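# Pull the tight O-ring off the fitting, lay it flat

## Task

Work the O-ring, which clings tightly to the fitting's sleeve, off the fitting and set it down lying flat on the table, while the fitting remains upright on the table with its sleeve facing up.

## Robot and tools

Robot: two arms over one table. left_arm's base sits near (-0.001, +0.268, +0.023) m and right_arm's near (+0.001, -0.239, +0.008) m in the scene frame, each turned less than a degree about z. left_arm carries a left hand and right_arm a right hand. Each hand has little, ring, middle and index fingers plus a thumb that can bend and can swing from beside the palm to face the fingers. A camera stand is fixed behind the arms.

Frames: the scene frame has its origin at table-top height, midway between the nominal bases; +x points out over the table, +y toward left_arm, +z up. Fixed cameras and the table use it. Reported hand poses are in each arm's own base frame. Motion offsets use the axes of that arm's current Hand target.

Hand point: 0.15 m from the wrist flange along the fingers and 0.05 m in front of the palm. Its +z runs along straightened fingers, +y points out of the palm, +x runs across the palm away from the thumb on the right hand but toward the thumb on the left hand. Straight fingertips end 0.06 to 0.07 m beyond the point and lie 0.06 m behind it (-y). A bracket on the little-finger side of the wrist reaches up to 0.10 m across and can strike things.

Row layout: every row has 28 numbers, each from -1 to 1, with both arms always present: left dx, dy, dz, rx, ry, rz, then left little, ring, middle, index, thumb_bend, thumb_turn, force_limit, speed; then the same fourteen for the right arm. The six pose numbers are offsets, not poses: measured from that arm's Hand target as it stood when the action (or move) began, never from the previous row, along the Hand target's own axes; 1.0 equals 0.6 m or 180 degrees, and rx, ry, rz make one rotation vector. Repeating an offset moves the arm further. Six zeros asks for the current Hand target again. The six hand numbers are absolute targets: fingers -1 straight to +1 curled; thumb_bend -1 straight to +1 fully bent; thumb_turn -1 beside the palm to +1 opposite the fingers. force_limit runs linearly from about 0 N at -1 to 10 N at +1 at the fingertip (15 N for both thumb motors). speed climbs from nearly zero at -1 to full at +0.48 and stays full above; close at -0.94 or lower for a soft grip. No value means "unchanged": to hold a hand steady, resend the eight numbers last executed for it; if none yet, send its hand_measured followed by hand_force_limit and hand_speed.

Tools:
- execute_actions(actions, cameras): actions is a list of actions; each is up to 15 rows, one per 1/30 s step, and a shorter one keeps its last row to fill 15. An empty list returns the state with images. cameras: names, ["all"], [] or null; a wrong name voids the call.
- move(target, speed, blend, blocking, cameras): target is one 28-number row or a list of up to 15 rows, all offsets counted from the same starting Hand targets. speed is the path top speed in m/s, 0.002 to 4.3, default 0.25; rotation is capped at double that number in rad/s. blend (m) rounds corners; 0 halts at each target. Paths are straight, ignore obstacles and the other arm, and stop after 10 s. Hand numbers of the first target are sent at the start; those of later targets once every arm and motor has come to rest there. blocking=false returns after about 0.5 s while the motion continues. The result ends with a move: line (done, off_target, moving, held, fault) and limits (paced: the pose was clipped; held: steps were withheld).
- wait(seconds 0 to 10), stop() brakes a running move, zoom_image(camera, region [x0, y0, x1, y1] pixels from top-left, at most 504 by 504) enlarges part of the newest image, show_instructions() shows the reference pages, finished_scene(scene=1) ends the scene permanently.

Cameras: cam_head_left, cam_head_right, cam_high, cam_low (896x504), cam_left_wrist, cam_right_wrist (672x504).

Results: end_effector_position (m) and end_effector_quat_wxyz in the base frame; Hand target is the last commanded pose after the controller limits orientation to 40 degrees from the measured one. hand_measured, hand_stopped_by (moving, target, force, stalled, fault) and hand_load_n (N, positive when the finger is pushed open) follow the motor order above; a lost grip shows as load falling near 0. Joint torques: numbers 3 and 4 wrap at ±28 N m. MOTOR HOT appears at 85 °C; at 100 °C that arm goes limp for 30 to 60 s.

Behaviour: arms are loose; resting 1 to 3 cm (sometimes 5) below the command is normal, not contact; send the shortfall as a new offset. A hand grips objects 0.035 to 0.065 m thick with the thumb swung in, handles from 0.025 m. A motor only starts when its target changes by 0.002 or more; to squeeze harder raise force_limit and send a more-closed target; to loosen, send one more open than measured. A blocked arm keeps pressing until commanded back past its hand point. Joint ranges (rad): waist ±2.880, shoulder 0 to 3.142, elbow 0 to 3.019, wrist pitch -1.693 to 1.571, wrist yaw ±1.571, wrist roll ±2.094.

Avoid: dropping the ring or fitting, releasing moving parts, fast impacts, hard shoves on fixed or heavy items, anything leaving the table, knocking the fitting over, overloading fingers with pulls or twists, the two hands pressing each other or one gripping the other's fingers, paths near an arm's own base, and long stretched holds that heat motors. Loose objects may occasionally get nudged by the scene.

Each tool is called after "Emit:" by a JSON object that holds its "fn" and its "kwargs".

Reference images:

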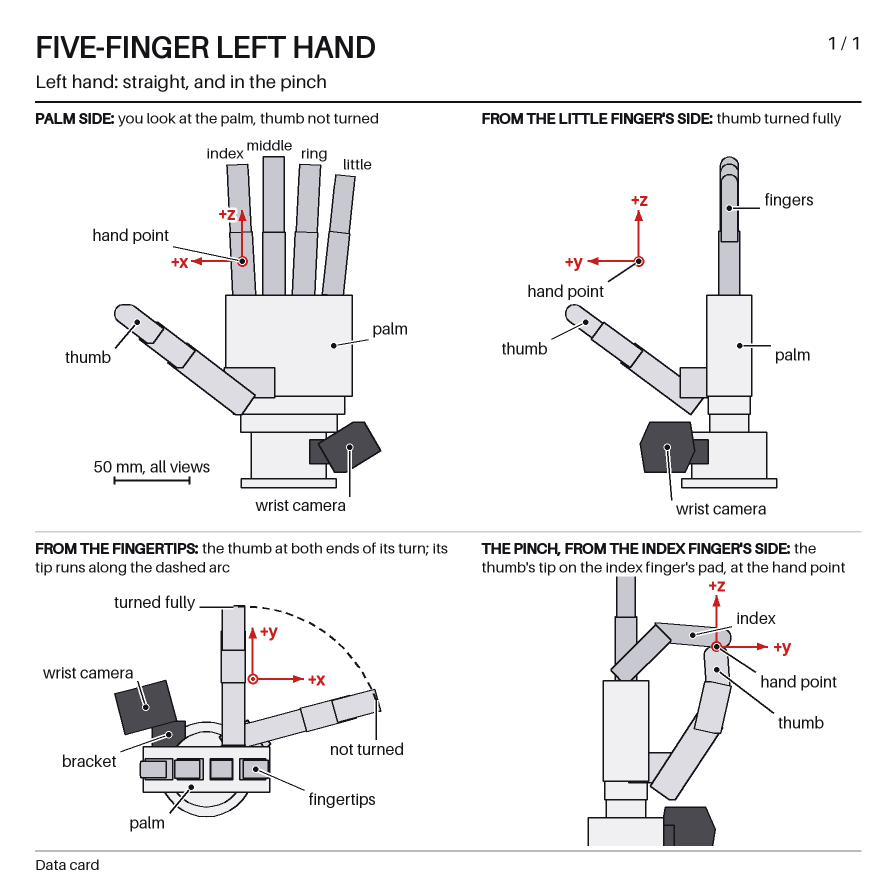

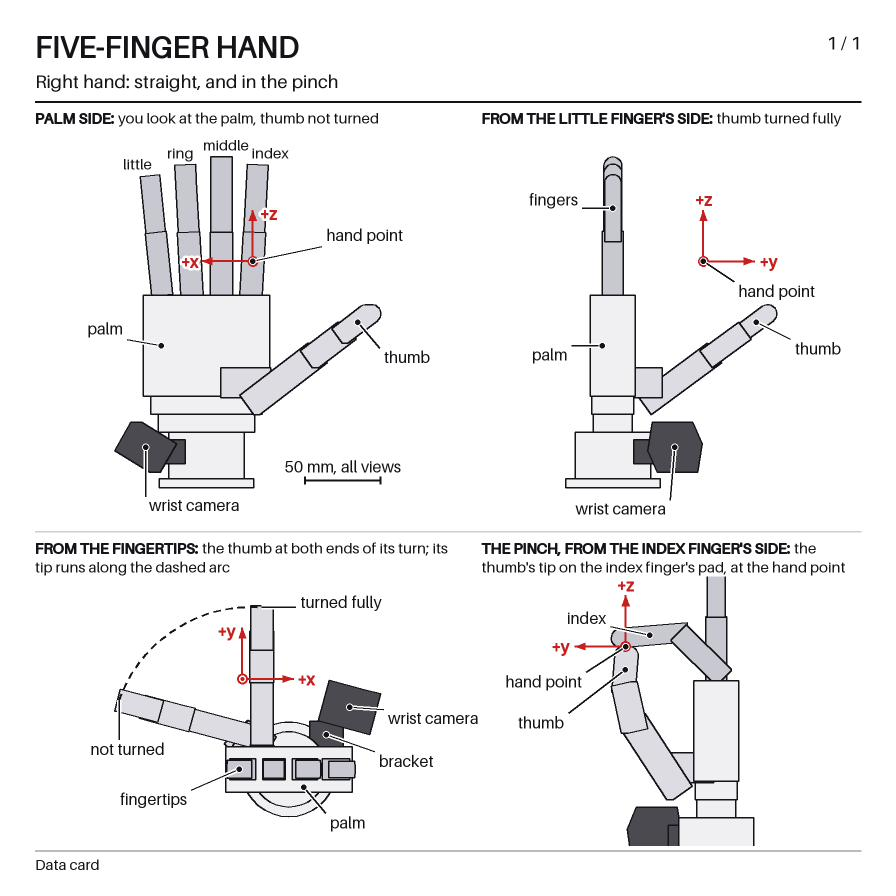

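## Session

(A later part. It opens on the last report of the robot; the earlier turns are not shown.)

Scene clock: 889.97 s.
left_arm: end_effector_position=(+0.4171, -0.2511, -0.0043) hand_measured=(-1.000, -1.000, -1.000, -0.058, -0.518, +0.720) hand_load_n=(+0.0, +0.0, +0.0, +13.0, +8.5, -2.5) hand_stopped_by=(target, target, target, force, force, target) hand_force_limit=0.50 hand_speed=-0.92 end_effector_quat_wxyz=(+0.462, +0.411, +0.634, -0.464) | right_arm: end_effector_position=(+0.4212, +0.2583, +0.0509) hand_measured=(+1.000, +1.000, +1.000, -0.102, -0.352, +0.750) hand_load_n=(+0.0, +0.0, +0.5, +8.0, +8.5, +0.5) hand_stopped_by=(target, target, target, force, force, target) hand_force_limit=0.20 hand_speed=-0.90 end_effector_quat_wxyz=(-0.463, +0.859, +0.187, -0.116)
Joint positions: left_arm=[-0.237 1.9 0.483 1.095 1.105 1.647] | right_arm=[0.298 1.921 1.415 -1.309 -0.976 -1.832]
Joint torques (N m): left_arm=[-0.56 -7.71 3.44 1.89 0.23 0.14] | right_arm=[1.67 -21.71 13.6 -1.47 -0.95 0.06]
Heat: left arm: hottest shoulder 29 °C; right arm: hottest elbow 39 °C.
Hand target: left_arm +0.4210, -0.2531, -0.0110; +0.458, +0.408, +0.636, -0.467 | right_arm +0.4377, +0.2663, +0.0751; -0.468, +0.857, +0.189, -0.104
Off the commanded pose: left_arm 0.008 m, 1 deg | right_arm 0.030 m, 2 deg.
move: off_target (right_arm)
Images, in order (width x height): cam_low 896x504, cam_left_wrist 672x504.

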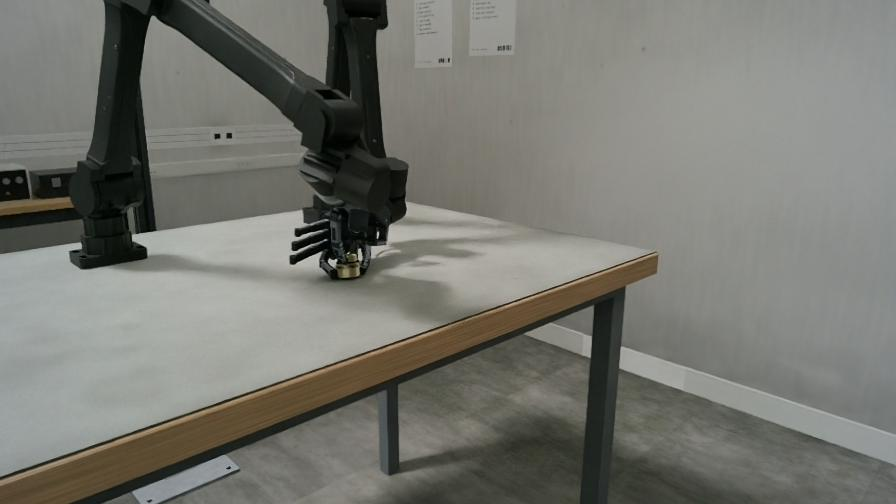

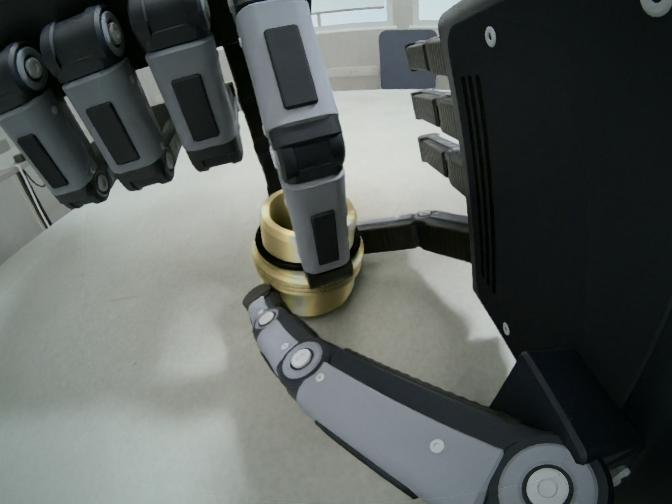

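Emit:
{"fn": "move", "kwargs": {"target": [0.008,0.0018,0.0012,0,0,0,-1,-1,-1,0.2,-0.2,0.72,0.5,-0.92,0.005,-0.012,-0.006,0,0,0,1,1,1,0.3,-0.1,0.75,0.2,-0.9], "speed": 0.03, "cameras": ["cam_low","cam_left_wrist","cam_right_wrist"]}}

Emit:
{"fn": "zoom_image", "kwargs": {"camera": "cam_low", "region": [325, 245, 375, 285]}}

Emit:
{"fn": "zoom_image", "kwargs": {"camera": "cam_left_wrist", "region": [240, 190, 380, 330]}}

Emit:
{"fn": "zoom_image", "kwargs": {"camera": "cam_right_wrist", "region": [300, 160, 460, 320]}}

Scene clock: 893.47 s.
left_arm: end_effector_position=(+0.4206, -0.2527, -0.0020) hand_measured=(-1.000, -1.000, -1.000, -0.058, -0.518, +0.720) hand_load_n=(+0.0, +0.0, +0.0, +12.5, +8.5, -3.0) hand_stopped_by=(target, target, target, force, force, target) hand_force_limit=0.50 hand_speed=-0.92 end_effector_quat_wxyz=(+0.470, +0.418, +0.626, -0.462) | right_arm: end_effector_position=(+0.4247, +0.2560, +0.0541) hand_measured=(+1.000, +1.000, +1.000, -0.102, -0.352, +0.750) hand_load_n=(+0.0, +0.0, +0.0, +7.5, +8.5, +0.0) hand_stopped_by=(target, target, target, force, force, target) hand_force_limit=0.20 hand_speed=-0.90 end_effector_quat_wxyz=(-0.463, +0.859, +0.184, -0.117)
Joint positions: left_arm=[-0.237 1.912 0.49 1.121 1.111 1.653] | right_arm=[0.292 1.924 1.429 -1.324 -0.974 -1.832]
Joint torques (N m): left_arm=[-0.62 -7.36 2.93 1.59 0.21 0.08] | right_arm=[1.85 -22.42 14.12 -1.62 -1.06 0.09]
Heat: left arm: hottest shoulder 29 °C; right arm: hottest elbow 40 °C.
Hand target: left_arm +0.4210, -0.2531, -0.0159; +0.458, +0.408, +0.636, -0.467 | right_arm +0.4401, +0.2683, +0.0831; -0.468, +0.857, +0.189, -0.104
Off the commanded pose: left_arm 0.014 m, 2 deg | right_arm 0.035 m, 2 deg.
move: off_target (left_arm, right_arm)
Images, in order (width x height): cam_low 896x504, cam_left_wrist 672x504, cam_right_wrist 672x504.

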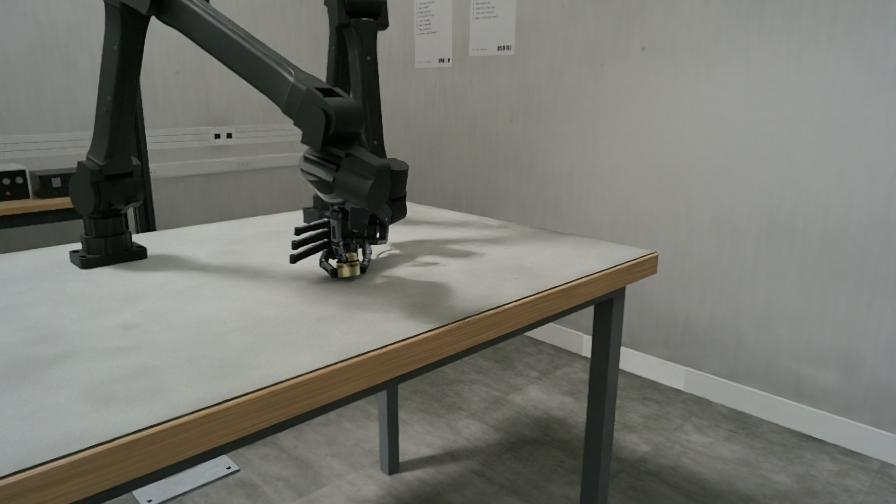

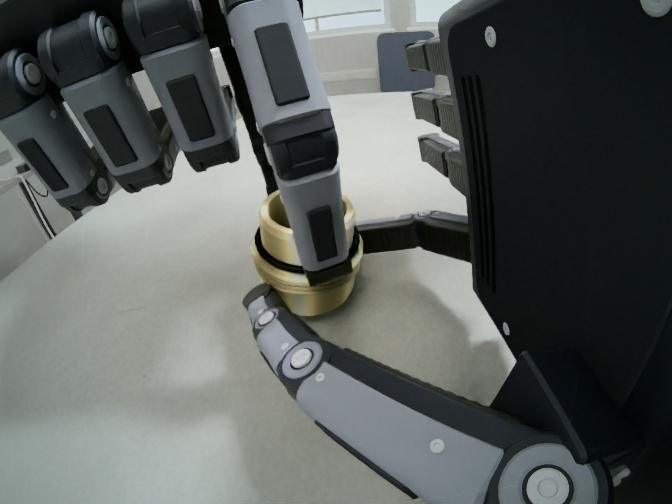

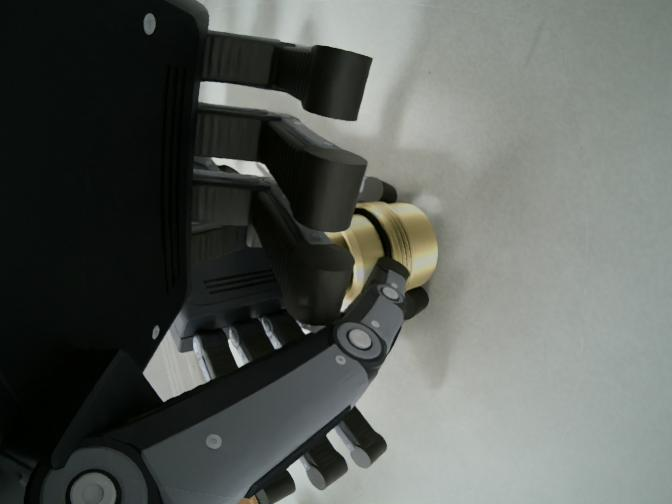

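Scaled by 10.080.

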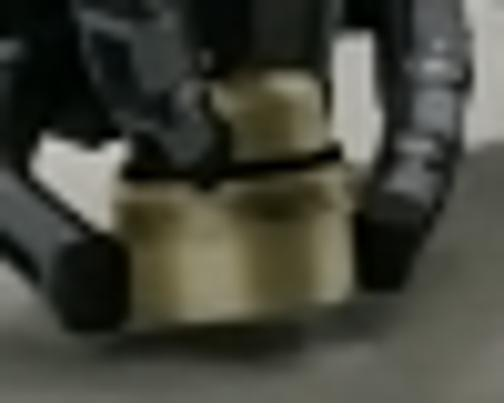

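Scaled by 3.600 from the camera's 672x504 image, which has a finer 960x720 frame.

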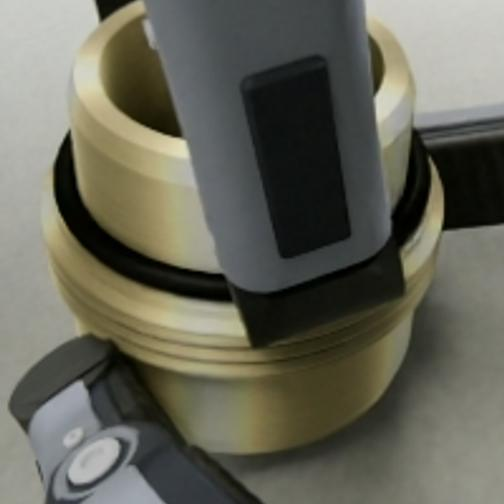

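Scaled by 3.150 from the camera's 672x504 image, which has a finer 960x720 frame.

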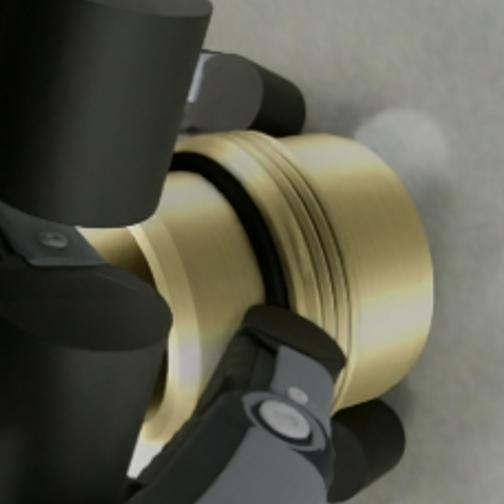

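Emit:
{"fn": "move", "kwargs": {"target": [-0.0095,-0.0022,-0.0014,0,0,0,-1,-1,-1,0.2,-0.2,0.72,0.5,-0.92,-0.0211,0.0633,0.0343,0,0,0,1,1,1,0.3,-0.1,0.75,0.2,-0.9], "speed": 0.04, "cameras": ["cam_low","cam_left_wrist","cam_right_wrist"]}}

Emit:
{"fn": "zoom_image", "kwargs": {"camera": "cam_low", "region": [325, 245, 375, 285]}}

Emit:
{"fn": "zoom_image", "kwargs": {"camera": "cam_left_wrist", "region": [240, 190, 380, 330]}}

Emit:
{"fn": "zoom_image", "kwargs": {"camera": "cam_right_wrist", "region": [300, 160, 460, 320]}}

Scene clock: 899.33 s.
left_arm: end_effector_position=(+0.4224, -0.2482, -0.0063) hand_measured=(-1.000, -1.000, -1.000, -0.058, -0.518, +0.720) hand_load_n=(+0.0, +0.0, +0.0, +11.0, +10.5, -1.0) hand_stopped_by=(target, target, target, force, force, target) hand_force_limit=0.50 hand_speed=-0.92 end_effector_quat_wxyz=(+0.467, +0.409, +0.635, -0.461) | right_arm: end_effector_position=(+0.4256, +0.2610, +0.0476) hand_measured=(+1.000, +1.000, +1.000, -0.102, -0.352, +0.750) hand_load_n=(+0.0, +0.0, +0.0, +8.0, +7.5, -1.5) hand_stopped_by=(target, target, target, force, force, target) hand_force_limit=0.20 hand_speed=-0.90 end_effector_quat_wxyz=(-0.465, +0.858, +0.189, -0.109)
Joint positions: left_arm=[-0.23 1.915 0.49 1.11 1.102 1.647] | right_arm=[0.299 1.925 1.415 -1.283 -0.979 -1.824]
Joint torques (N m): left_arm=[-0.62 -9.35 2.74 1.25 0.24 0.08] | right_arm=[0.97 -20.01 7.76 0.36 -0.77 -0.07]
Heat: left arm: hottest shoulder 29 °C; right arm: hottest elbow 40 °C.
Hand target: left_arm +0.4210, -0.2531, -0.0100; +0.458, +0.408, +0.636, -0.467 | right_arm +0.4299, +0.2600, +0.0400; -0.468, +0.857, +0.189, -0.104
Off the commanded pose: left_arm 0.006 m, 1 deg | right_arm 0.009 m, 1 deg.
move: done
Images, in order (width x height): cam_low 896x504, cam_left_wrist 672x504, cam_right_wrist 672x504.

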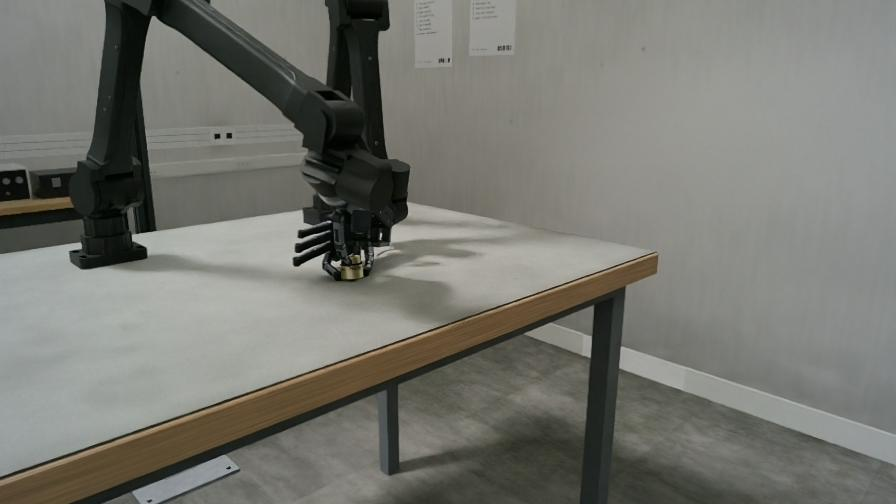

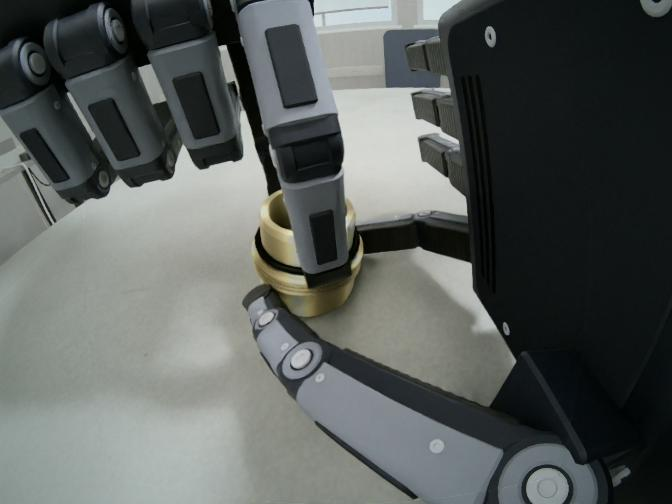

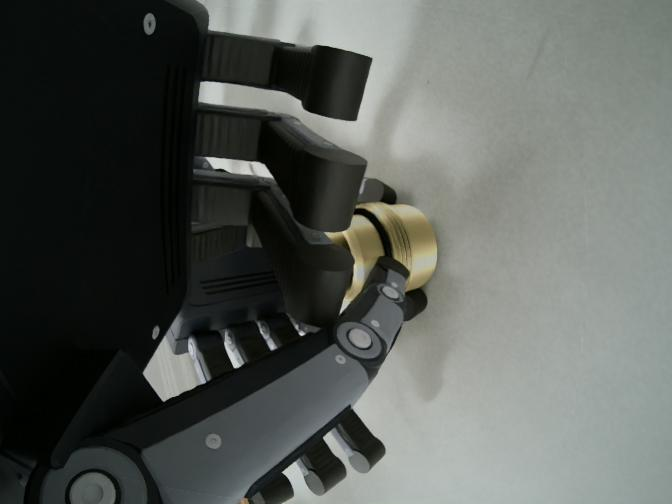

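Scaled by 10.080.

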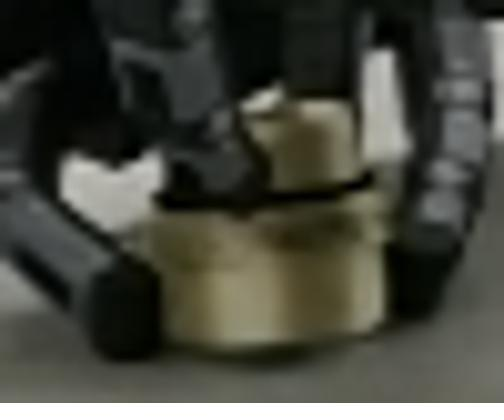

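Scaled by 3.600 from the camera's 672x504 image, which has a finer 960x720 frame.

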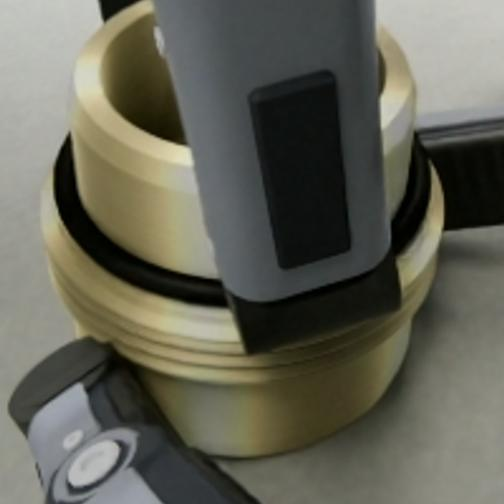

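Scaled by 3.150 from the camera's 672x504 image, which has a finer 960x720 frame.

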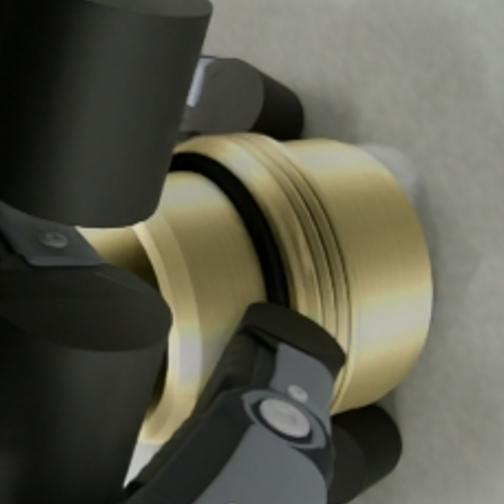

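Emit:
{"fn": "zoom_image", "kwargs": {"camera": "cam_left_wrist", "region": [245, 215, 315, 295]}}

Emit:
{"fn": "zoom_image", "kwargs": {"camera": "cam_right_wrist", "region": [340, 195, 420, 275]}}

Scaled by 6.300 from the camera's 672x504 image, which has a finer 960x720 frame.

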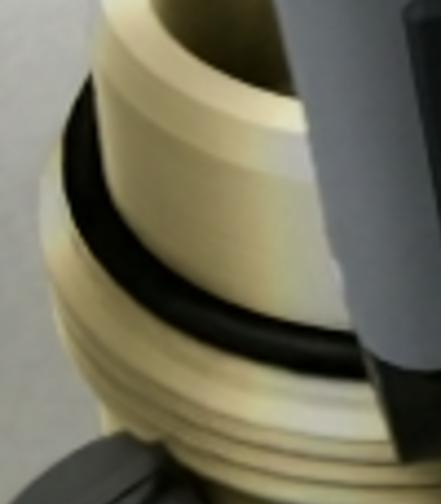

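Scaled by 6.300 from the camera's 672x504 image, which has a finer 960x720 frame.

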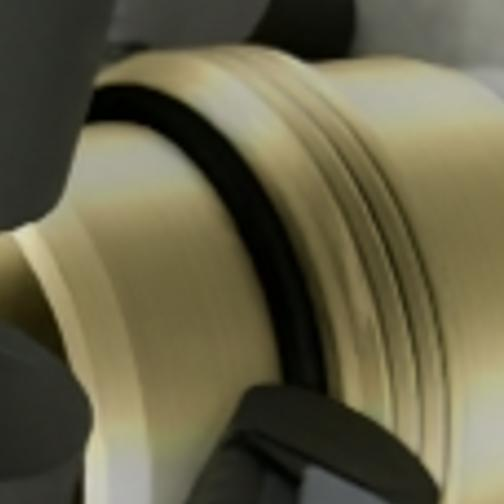

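Emit:
{"fn": "move", "kwargs": {"target": [0,0,0,0,0,0,-1,-1,-1,0.2,-0.2,0.72,0.5,-0.92,0,0,0,0,0,0,1,1,1,-0.24,-0.6,0.75,0.2,-0.7], "speed": 0.04, "cameras": ["cam_low","cam_left_wrist","cam_right_wrist"]}}

Emit:
{"fn": "zoom_image", "kwargs": {"camera": "cam_low", "region": [325, 245, 375, 285]}}

Emit:
{"fn": "zoom_image", "kwargs": {"camera": "cam_left_wrist", "region": [240, 190, 380, 330]}}

Emit:
{"fn": "zoom_image", "kwargs": {"camera": "cam_right_wrist", "region": [300, 160, 460, 320]}}

Scene clock: 917.33 s.
left_arm: end_effector_position=(+0.4226, -0.2475, -0.0067) hand_measured=(-1.000, -1.000, -1.000, -0.058, -0.518, +0.720) hand_load_n=(+0.5, +0.0, +0.0, +12.0, +9.0, -1.0) hand_stopped_by=(target, target, target, force, force, target) hand_force_limit=0.50 hand_speed=-0.92 end_effector_quat_wxyz=(+0.466, +0.407, +0.636, -0.461) | right_arm: end_effector_position=(+0.4273, +0.2623, +0.0464) hand_measured=(+1.000, +1.000, +1.000, -0.240, -0.600, +0.750) hand_load_n=(+0.0, +0.0, +0.0, +0.5, +0.0, +0.0) hand_stopped_by=(target, target, target, target, target, target) hand_force_limit=0.20 hand_speed=-0.70 end_effector_quat_wxyz=(-0.465, +0.858, +0.192, -0.104)
Joint positions: left_arm=[-0.228 1.915 0.49 1.108 1.102 1.644] | right_arm=[0.301 1.925 1.414 -1.27 -0.979 -1.824]
Joint torques (N m): left_arm=[-0.56 -9.35 2.74 1.32 0.24 0.09] | right_arm=[0.97 -19.96 8.02 0.18 -0.77 -0.07]
Heat: left arm: hottest shoulder 29 °C; right arm: hottest elbow 39 °C.
Hand target: left_arm +0.4210, -0.2531, -0.0100; +0.458, +0.408, +0.636, -0.467 | right_arm +0.4299, +0.2600, +0.0400; -0.468, +0.857, +0.189, -0.104
Off the commanded pose: left_arm 0.007 m, 1 deg | right_arm 0.007 m, 0 deg.
move: done
Images, in order (width x height): cam_low 896x504, cam_left_wrist 672x504, cam_right_wrist 672x504.

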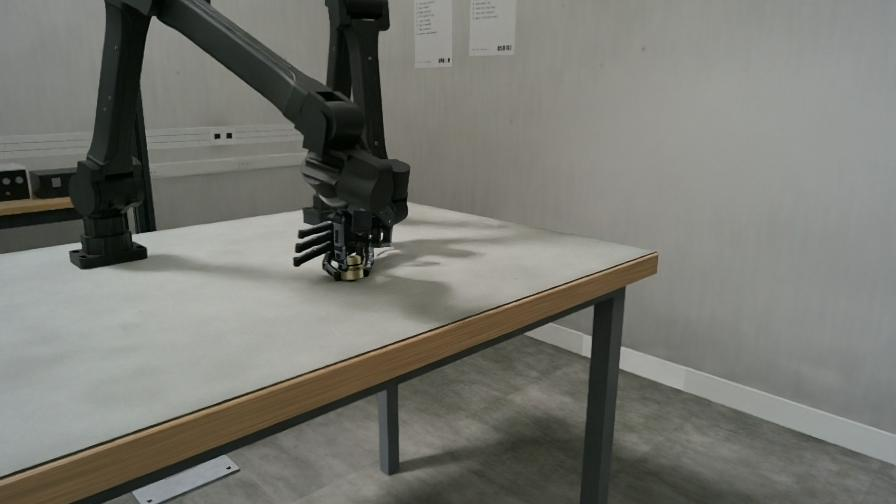

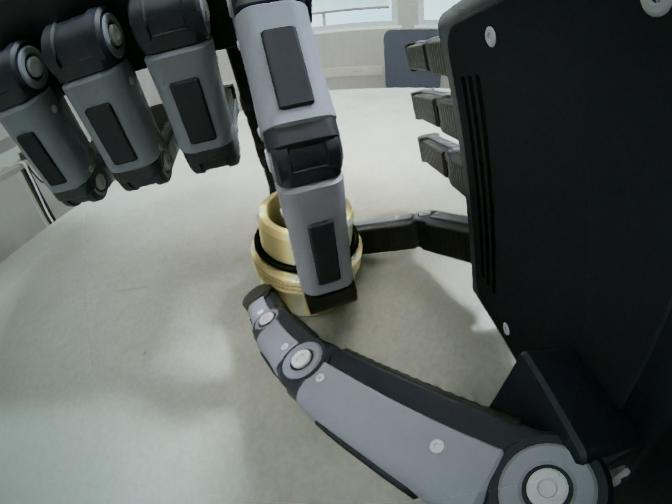

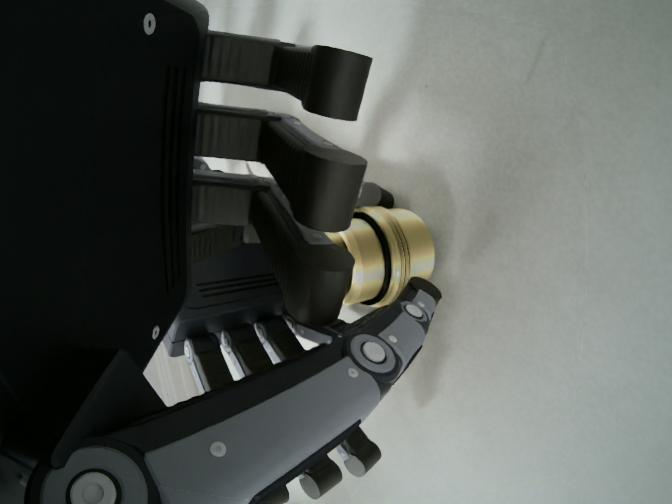

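Scaled by 10.080.

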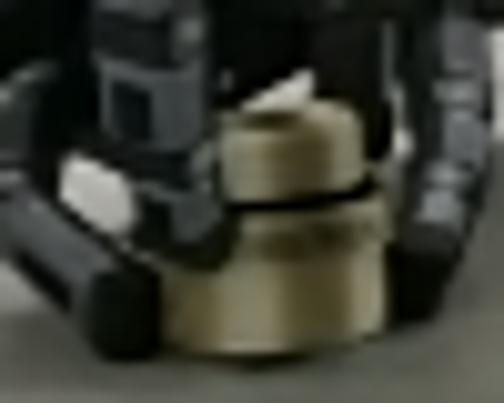

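Scaled by 3.600 from the camera's 672x504 image, which has a finer 960x720 frame.

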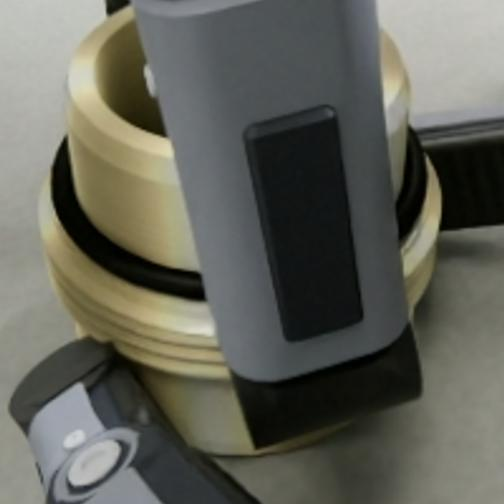

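Scaled by 3.150 from the camera's 672x504 image, which has a finer 960x720 frame.

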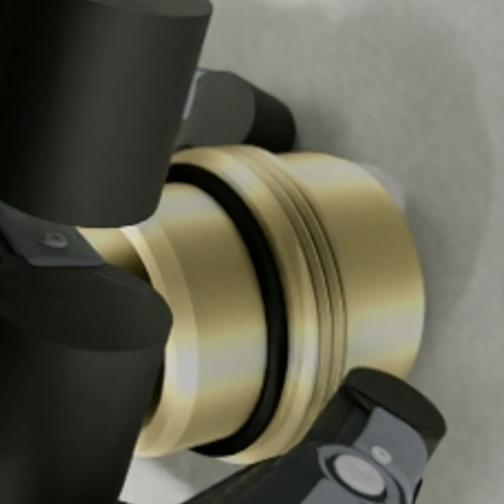

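Emit:
{"fn": "move", "kwargs": {"target": [0,0,0,0,0,0,-1,-1,-1,-0.12,-0.58,0.72,0.2,-0.92,0,0,0,0,0,0,1,1,1,-0.24,-0.6,0.75,0.2,-0.7], "speed": 0.04, "cameras": ["cam_low","cam_left_wrist","cam_right_wrist"]}}

Emit:
{"fn": "zoom_image", "kwargs": {"camera": "cam_low", "region": [325, 245, 375, 285]}}

Emit:
{"fn": "zoom_image", "kwargs": {"camera": "cam_left_wrist", "region": [240, 190, 380, 330]}}

Emit:
{"fn": "zoom_image", "kwargs": {"camera": "cam_right_wrist", "region": [300, 160, 460, 320]}}

Scene clock: 922.83 s.
left_arm: end_effector_position=(+0.4229, -0.2473, -0.0069) hand_measured=(-1.000, -1.000, -1.000, -0.120, -0.580, +0.720) hand_load_n=(+0.0, +0.0, +0.0, -1.0, +0.0, +0.5) hand_stopped_by=(target, target, target, target, target, target) hand_force_limit=0.20 hand_speed=-0.92 end_effector_quat_wxyz=(+0.467, +0.408, +0.636, -0.460) | right_arm: end_effector_position=(+0.4273, +0.2623, +0.0464) hand_measured=(+1.000, +1.000, +1.000, -0.240, -0.600, +0.750) hand_load_n=(+0.0, +0.0, +0.0, +0.0, +0.0, +0.0) hand_stopped_by=(target, target, target, target, target, target) hand_force_limit=0.20 hand_speed=-0.70 end_effector_quat_wxyz=(-0.465, +0.858, +0.192, -0.104)
Joint positions: left_arm=[-0.228 1.915 0.49 1.107 1.1 1.649] | right_arm=[0.301 1.925 1.414 -1.27 -0.979 -1.824]
Joint torques (N m): left_arm=[-0.79 -9.35 2.76 1.36 0.31 0.09] | right_arm=[1.03 -20.07 8.01 0.21 -0.77 -0.06]
Heat: left arm: hottest shoulder 29 °C; right arm: hottest elbow 39 °C.
Hand target: left_arm +0.4210, -0.2531, -0.0100; +0.458, +0.408, +0.636, -0.467 | right_arm +0.4299, +0.2600, +0.0400; -0.468, +0.857, +0.189, -0.104
Off the commanded pose: left_arm 0.007 m, 1 deg | right_arm 0.007 m, 0 deg.
move: done
Images, in order (width x height): cam_low 896x504, cam_left_wrist 672x504, cam_right_wrist 672x504.

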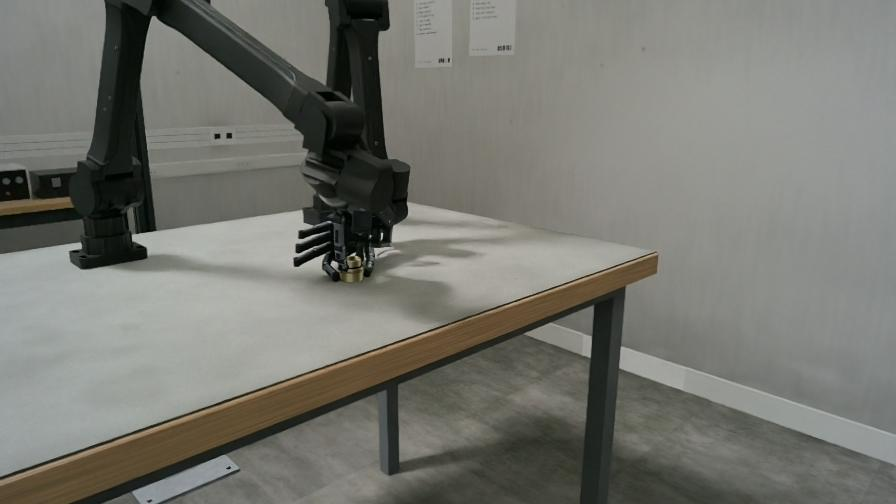

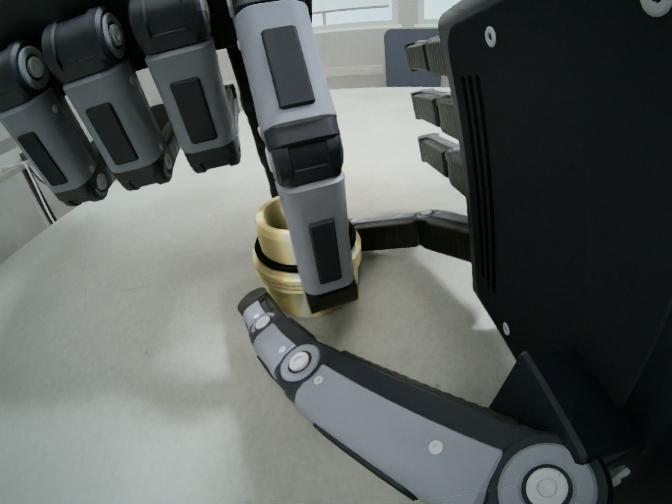

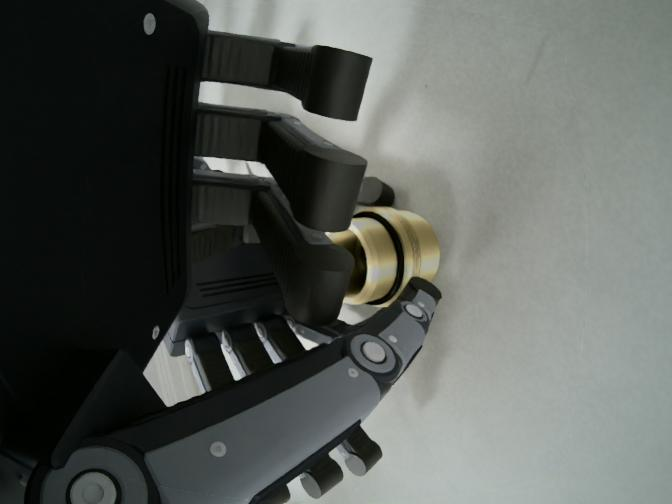

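Scaled by 10.080.

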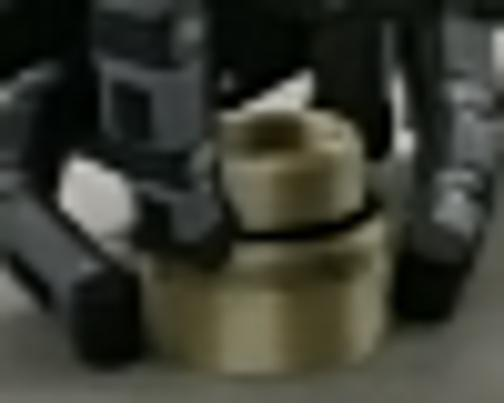

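Scaled by 3.600 from the camera's 672x504 image, which has a finer 960x720 frame.

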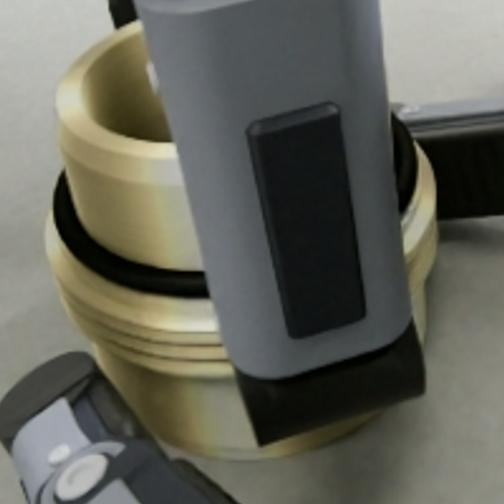

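Scaled by 3.150 from the camera's 672x504 image, which has a finer 960x720 frame.

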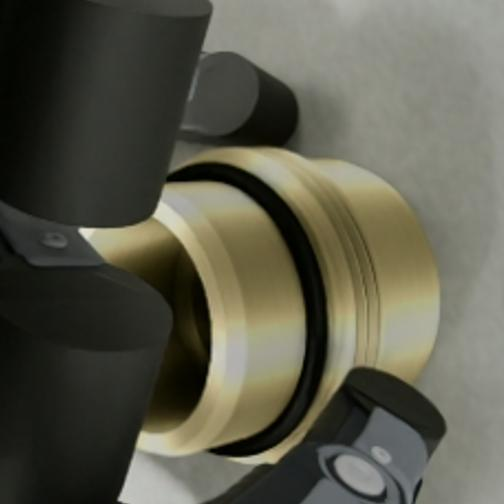

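Emit:
{"fn": "move", "kwargs": {"target": [0,0,0,0,0,0,-1,-1,-1,0.21,-0.21,0.72,0.5,-0.92,0,0,0,0,0,0,1,1,1,-0.24,-0.6,0.75,0.2,-0.7], "speed": 0.04, "cameras": ["cam_low","cam_left_wrist"]}}

Emit:
{"fn": "zoom_image", "kwargs": {"camera": "cam_low", "region": [325, 245, 375, 285]}}

Emit:
{"fn": "zoom_image", "kwargs": {"camera": "cam_left_wrist", "region": [240, 190, 380, 330]}}

Scene clock: 927.40 s.
left_arm: end_effector_position=(+0.4211, -0.2499, -0.0072) hand_measured=(-1.000, -1.000, -1.000, -0.056, -0.526, +0.720) hand_load_n=(+0.0, +0.0, +0.0, +13.5, +11.5, -1.0) hand_stopped_by=(target, target, target, force, force, target) hand_force_limit=0.50 hand_speed=-0.92 end_effector_quat_wxyz=(+0.464, +0.408, +0.636, -0.463) | right_arm: end_effector_position=(+0.4273, +0.2623, +0.0464) hand_measured=(+1.000, +1.000, +1.000, -0.240, -0.600, +0.750) hand_load_n=(+0.0, +0.0, +0.0, +0.0, +0.0, -0.5) hand_stopped_by=(target, target, target, target, target, target) hand_force_limit=0.20 hand_speed=-0.70 end_effector_quat_wxyz=(-0.465, +0.858, +0.192, -0.104)
Joint positions: left_arm=[-0.234 1.915 0.49 1.107 1.1 1.643] | right_arm=[0.301 1.925 1.414 -1.27 -0.979 -1.824]
Joint torques (N m): left_arm=[-0.67 -9.35 2.76 1.35 0.31 0.1] | right_arm=[1.03 -20.07 7.99 0.2 -0.76 -0.07]
Heat: left arm: hottest shoulder 29 °C; right arm: hottest elbow 39 °C.
Hand target: left_arm +0.4210, -0.2531, -0.0100; +0.458, +0.408, +0.636, -0.467 | right_arm +0.4299, +0.2600, +0.0400; -0.468, +0.857, +0.189, -0.104
Off the commanded pose: left_arm 0.004 m, 1 deg | right_arm 0.007 m, 0 deg.
move: done
Images, in order (width x height): cam_low 896x504, cam_left_wrist 672x504.

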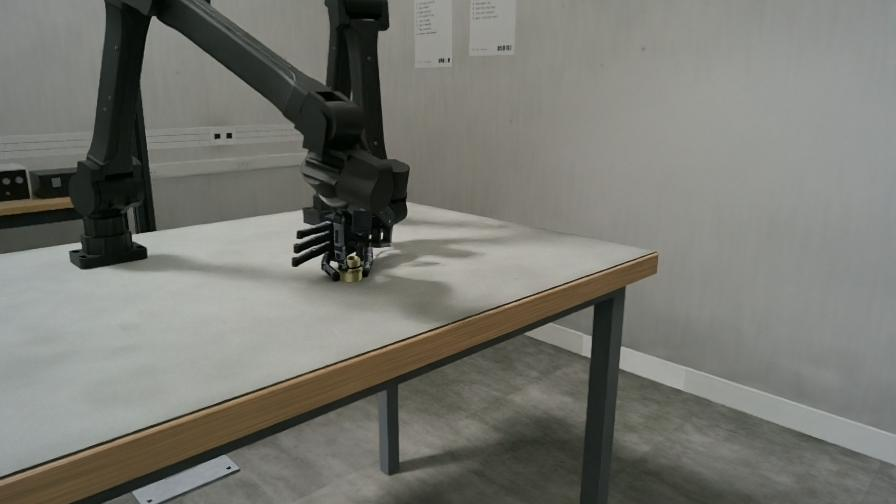

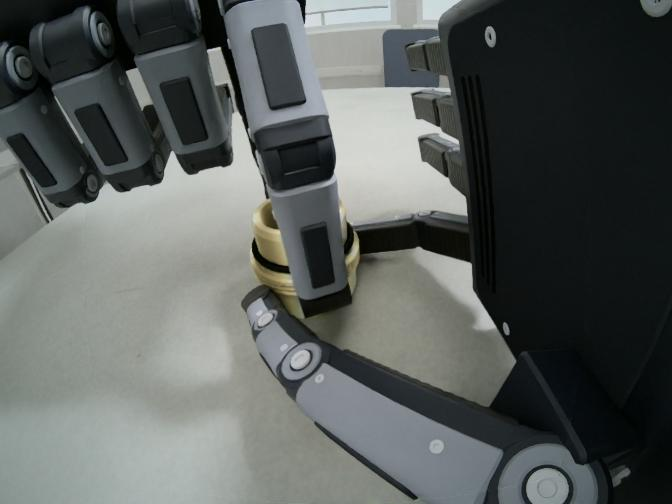

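Scaled by 10.080.

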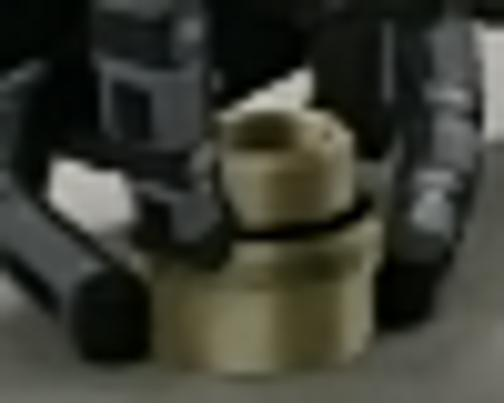

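Scaled by 3.600 from the camera's 672x504 image, which has a finer 960x720 frame.

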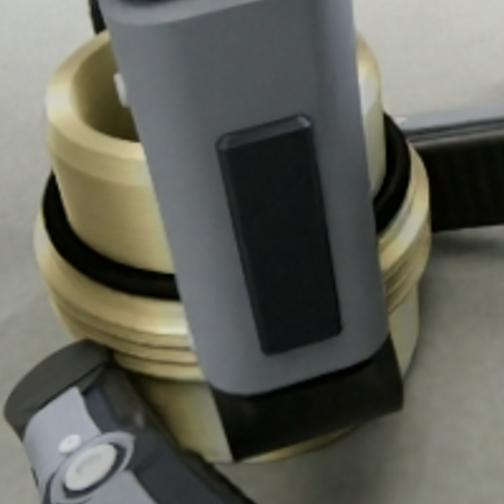

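Emit:
{"fn": "move", "kwargs": {"target": [[0,0,0,0,0,0,-1,-1,-1,0.21,-0.21,0.72,0.5,-0.92,0.0292,-0.0207,-0.0227,0,0,0,1,1,1,-0.24,-0.62,0.75,-0.6,-0.7],[0,0,0,0,0,0,-1,-1,-1,0.21,-0.21,0.72,0.5,-0.92,0.002,0.0147,0.0009,0,0,0,1,1,1,-0.24,-0.62,0.75,-0.6,-0.7]], "speed": 0.06, "cameras": ["cam_low","cam_left_wrist","cam_right_wrist"]}}

Emit:
{"fn": "zoom_image", "kwargs": {"camera": "cam_low", "region": [325, 245, 375, 285]}}

Emit:
{"fn": "zoom_image", "kwargs": {"camera": "cam_left_wrist", "region": [240, 190, 380, 330]}}

Emit:
{"fn": "zoom_image", "kwargs": {"camera": "cam_right_wrist", "region": [300, 160, 460, 320]}}

Scene clock: 935.03 s.
left_arm: end_effector_position=(+0.4208, -0.2499, -0.0079) hand_measured=(-1.000, -1.000, -1.000, -0.056, -0.526, +0.720) hand_load_n=(+0.0, +0.0, +0.0, +12.5, +11.0, +3.5) hand_stopped_by=(target, target, target, force, force, target) hand_force_limit=0.50 hand_speed=-0.92 end_effector_quat_wxyz=(+0.463, +0.407, +0.637, -0.463) | right_arm: end_effector_position=(+0.4331, +0.2623, +0.0466) hand_measured=(+1.000, +1.000, +1.000, -0.240, -0.620, +0.750) hand_load_n=(+0.0, +0.0, +0.0, +0.5, +0.0, +0.0) hand_stopped_by=(target, target, target, target, target, target) hand_force_limit=-0.60 hand_speed=-0.70 end_effector_quat_wxyz=(-0.473, +0.855, +0.186, -0.102)
Joint positions: left_arm=[-0.234 1.917 0.49 1.107 1.1 1.641] | right_arm=[0.292 1.937 1.427 -1.273 -0.995 -1.824]
Joint torques (N m): left_arm=[-0.73 -9.35 2.76 1.36 0.31 0.11] | right_arm=[0.38 -20.01 6.95 0.23 -0.27 -0.18]
Heat: left arm: hottest shoulder 29 °C; right arm: hottest elbow 38 °C.
Hand target: left_arm +0.4210, -0.2531, -0.0100; +0.458, +0.408, +0.636, -0.467 | right_arm +0.4329, +0.2566, +0.0323; -0.468, +0.857, +0.189, -0.104
Off the commanded pose: left_arm 0.004 m, 1 deg | right_arm 0.015 m, 1 deg.
move: off_target (right_arm)
Images, in order (width x height): cam_low 896x504, cam_left_wrist 672x504, cam_right_wrist 672x504.

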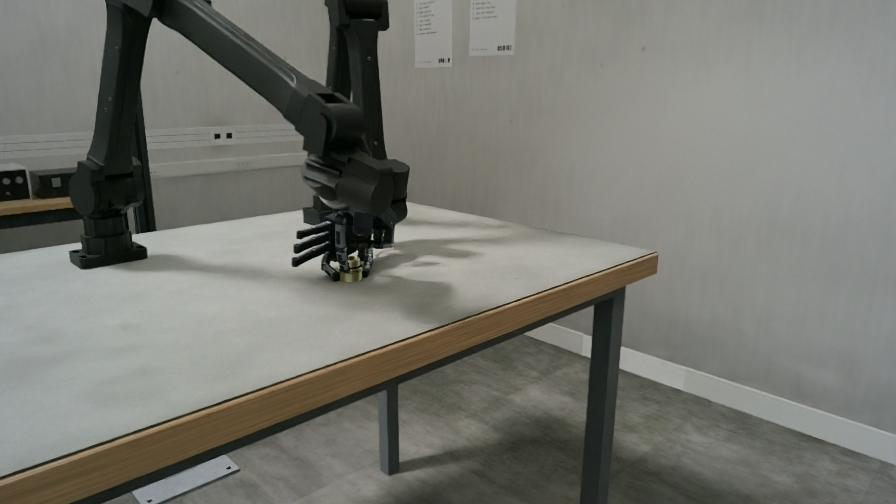

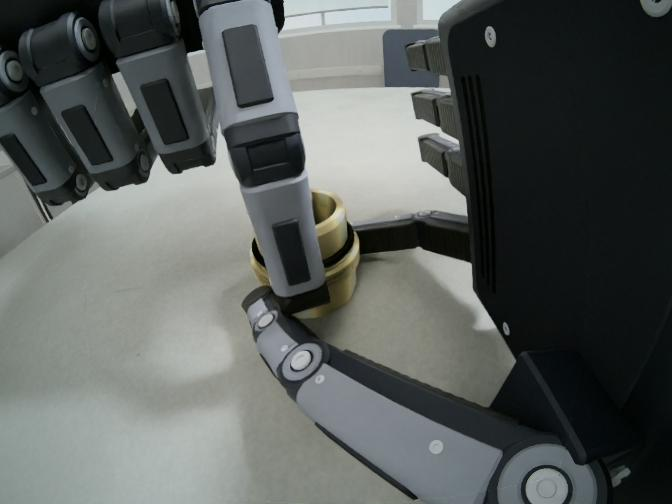

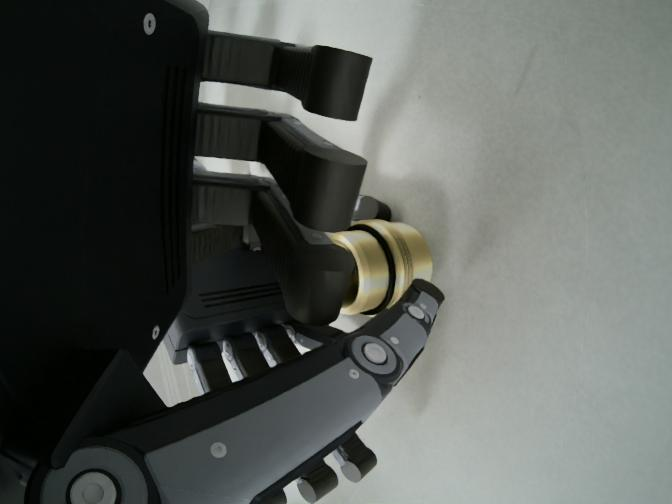

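Scaled by 10.080.

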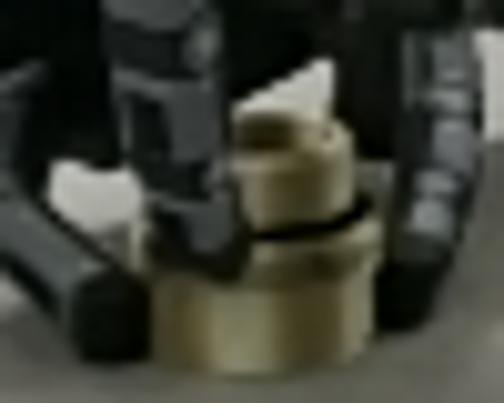

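Scaled by 3.600 from the camera's 672x504 image, which has a finer 960x720 frame.

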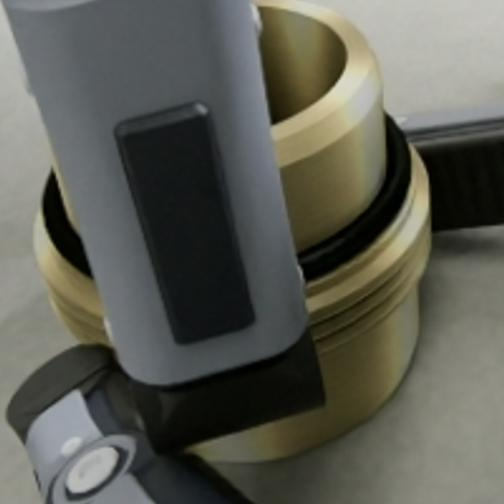

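Scaled by 3.150 from the camera's 672x504 image, which has a finer 960x720 frame.

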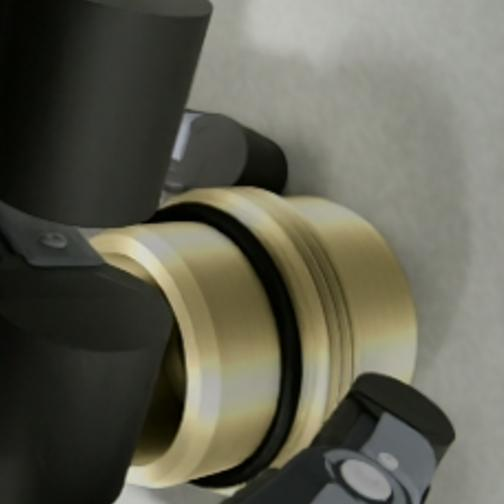

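Emit:
{"fn": "move", "kwargs": {"target": [0,0,0,0,0,0,-1,-1,-1,0.21,-0.21,0.72,0.5,-0.92,-0.0042,-0.0226,-0.007,0,0,0,1,1,1,-0.2,-0.62,0.75,-0.6,-0.7], "speed": 0.06}}

Scene clock: 937.87 s.
left_arm: end_effector_position=(+0.4210, -0.2499, -0.0073) hand_measured=(-1.000, -1.000, -1.000, -0.056, -0.526, +0.720) hand_load_n=(+0.0, +0.0, +0.0, +13.0, +11.0, +0.0) hand_stopped_by=(target, target, target, force, force, target) hand_force_limit=0.50 hand_speed=-0.92 end_effector_quat_wxyz=(+0.463, +0.408, +0.636, -0.463) | right_arm: end_effector_position=(+0.4283, +0.2596, +0.0404) hand_measured=(+1.000, +1.000, +1.000, -0.200, -0.620, +0.750) hand_load_n=(+0.0, +0.0, +0.0, +0.0, +0.0, +0.0) hand_stopped_by=(target, target, target, target, target, target) hand_force_limit=-0.60 hand_speed=-0.70 end_effector_quat_wxyz=(-0.467, +0.858, +0.186, -0.108)
Joint positions: left_arm=[-0.234 1.915 0.49 1.107 1.1 1.641] | right_arm=[0.293 1.939 1.414 -1.269 -0.983 -1.824]
Joint torques (N m): left_arm=[-0.62 -9.47 2.76 1.39 0.31 0.13] | right_arm=[0.97 -22.12 8.16 -0.44 -0.57 -0.08]
Heat: left arm: hottest shoulder 29 °C; right arm: hottest elbow 38 °C.
Hand target: left_arm +0.4210, -0.2531, -0.0100; +0.458, +0.408, +0.636, -0.467 | right_arm +0.4290, +0.2590, +0.0460; -0.468, +0.857, +0.189, -0.104
Off the commanded pose: left_arm 0.004 m, 1 deg | right_arm 0.006 m, 1 deg.
move: done


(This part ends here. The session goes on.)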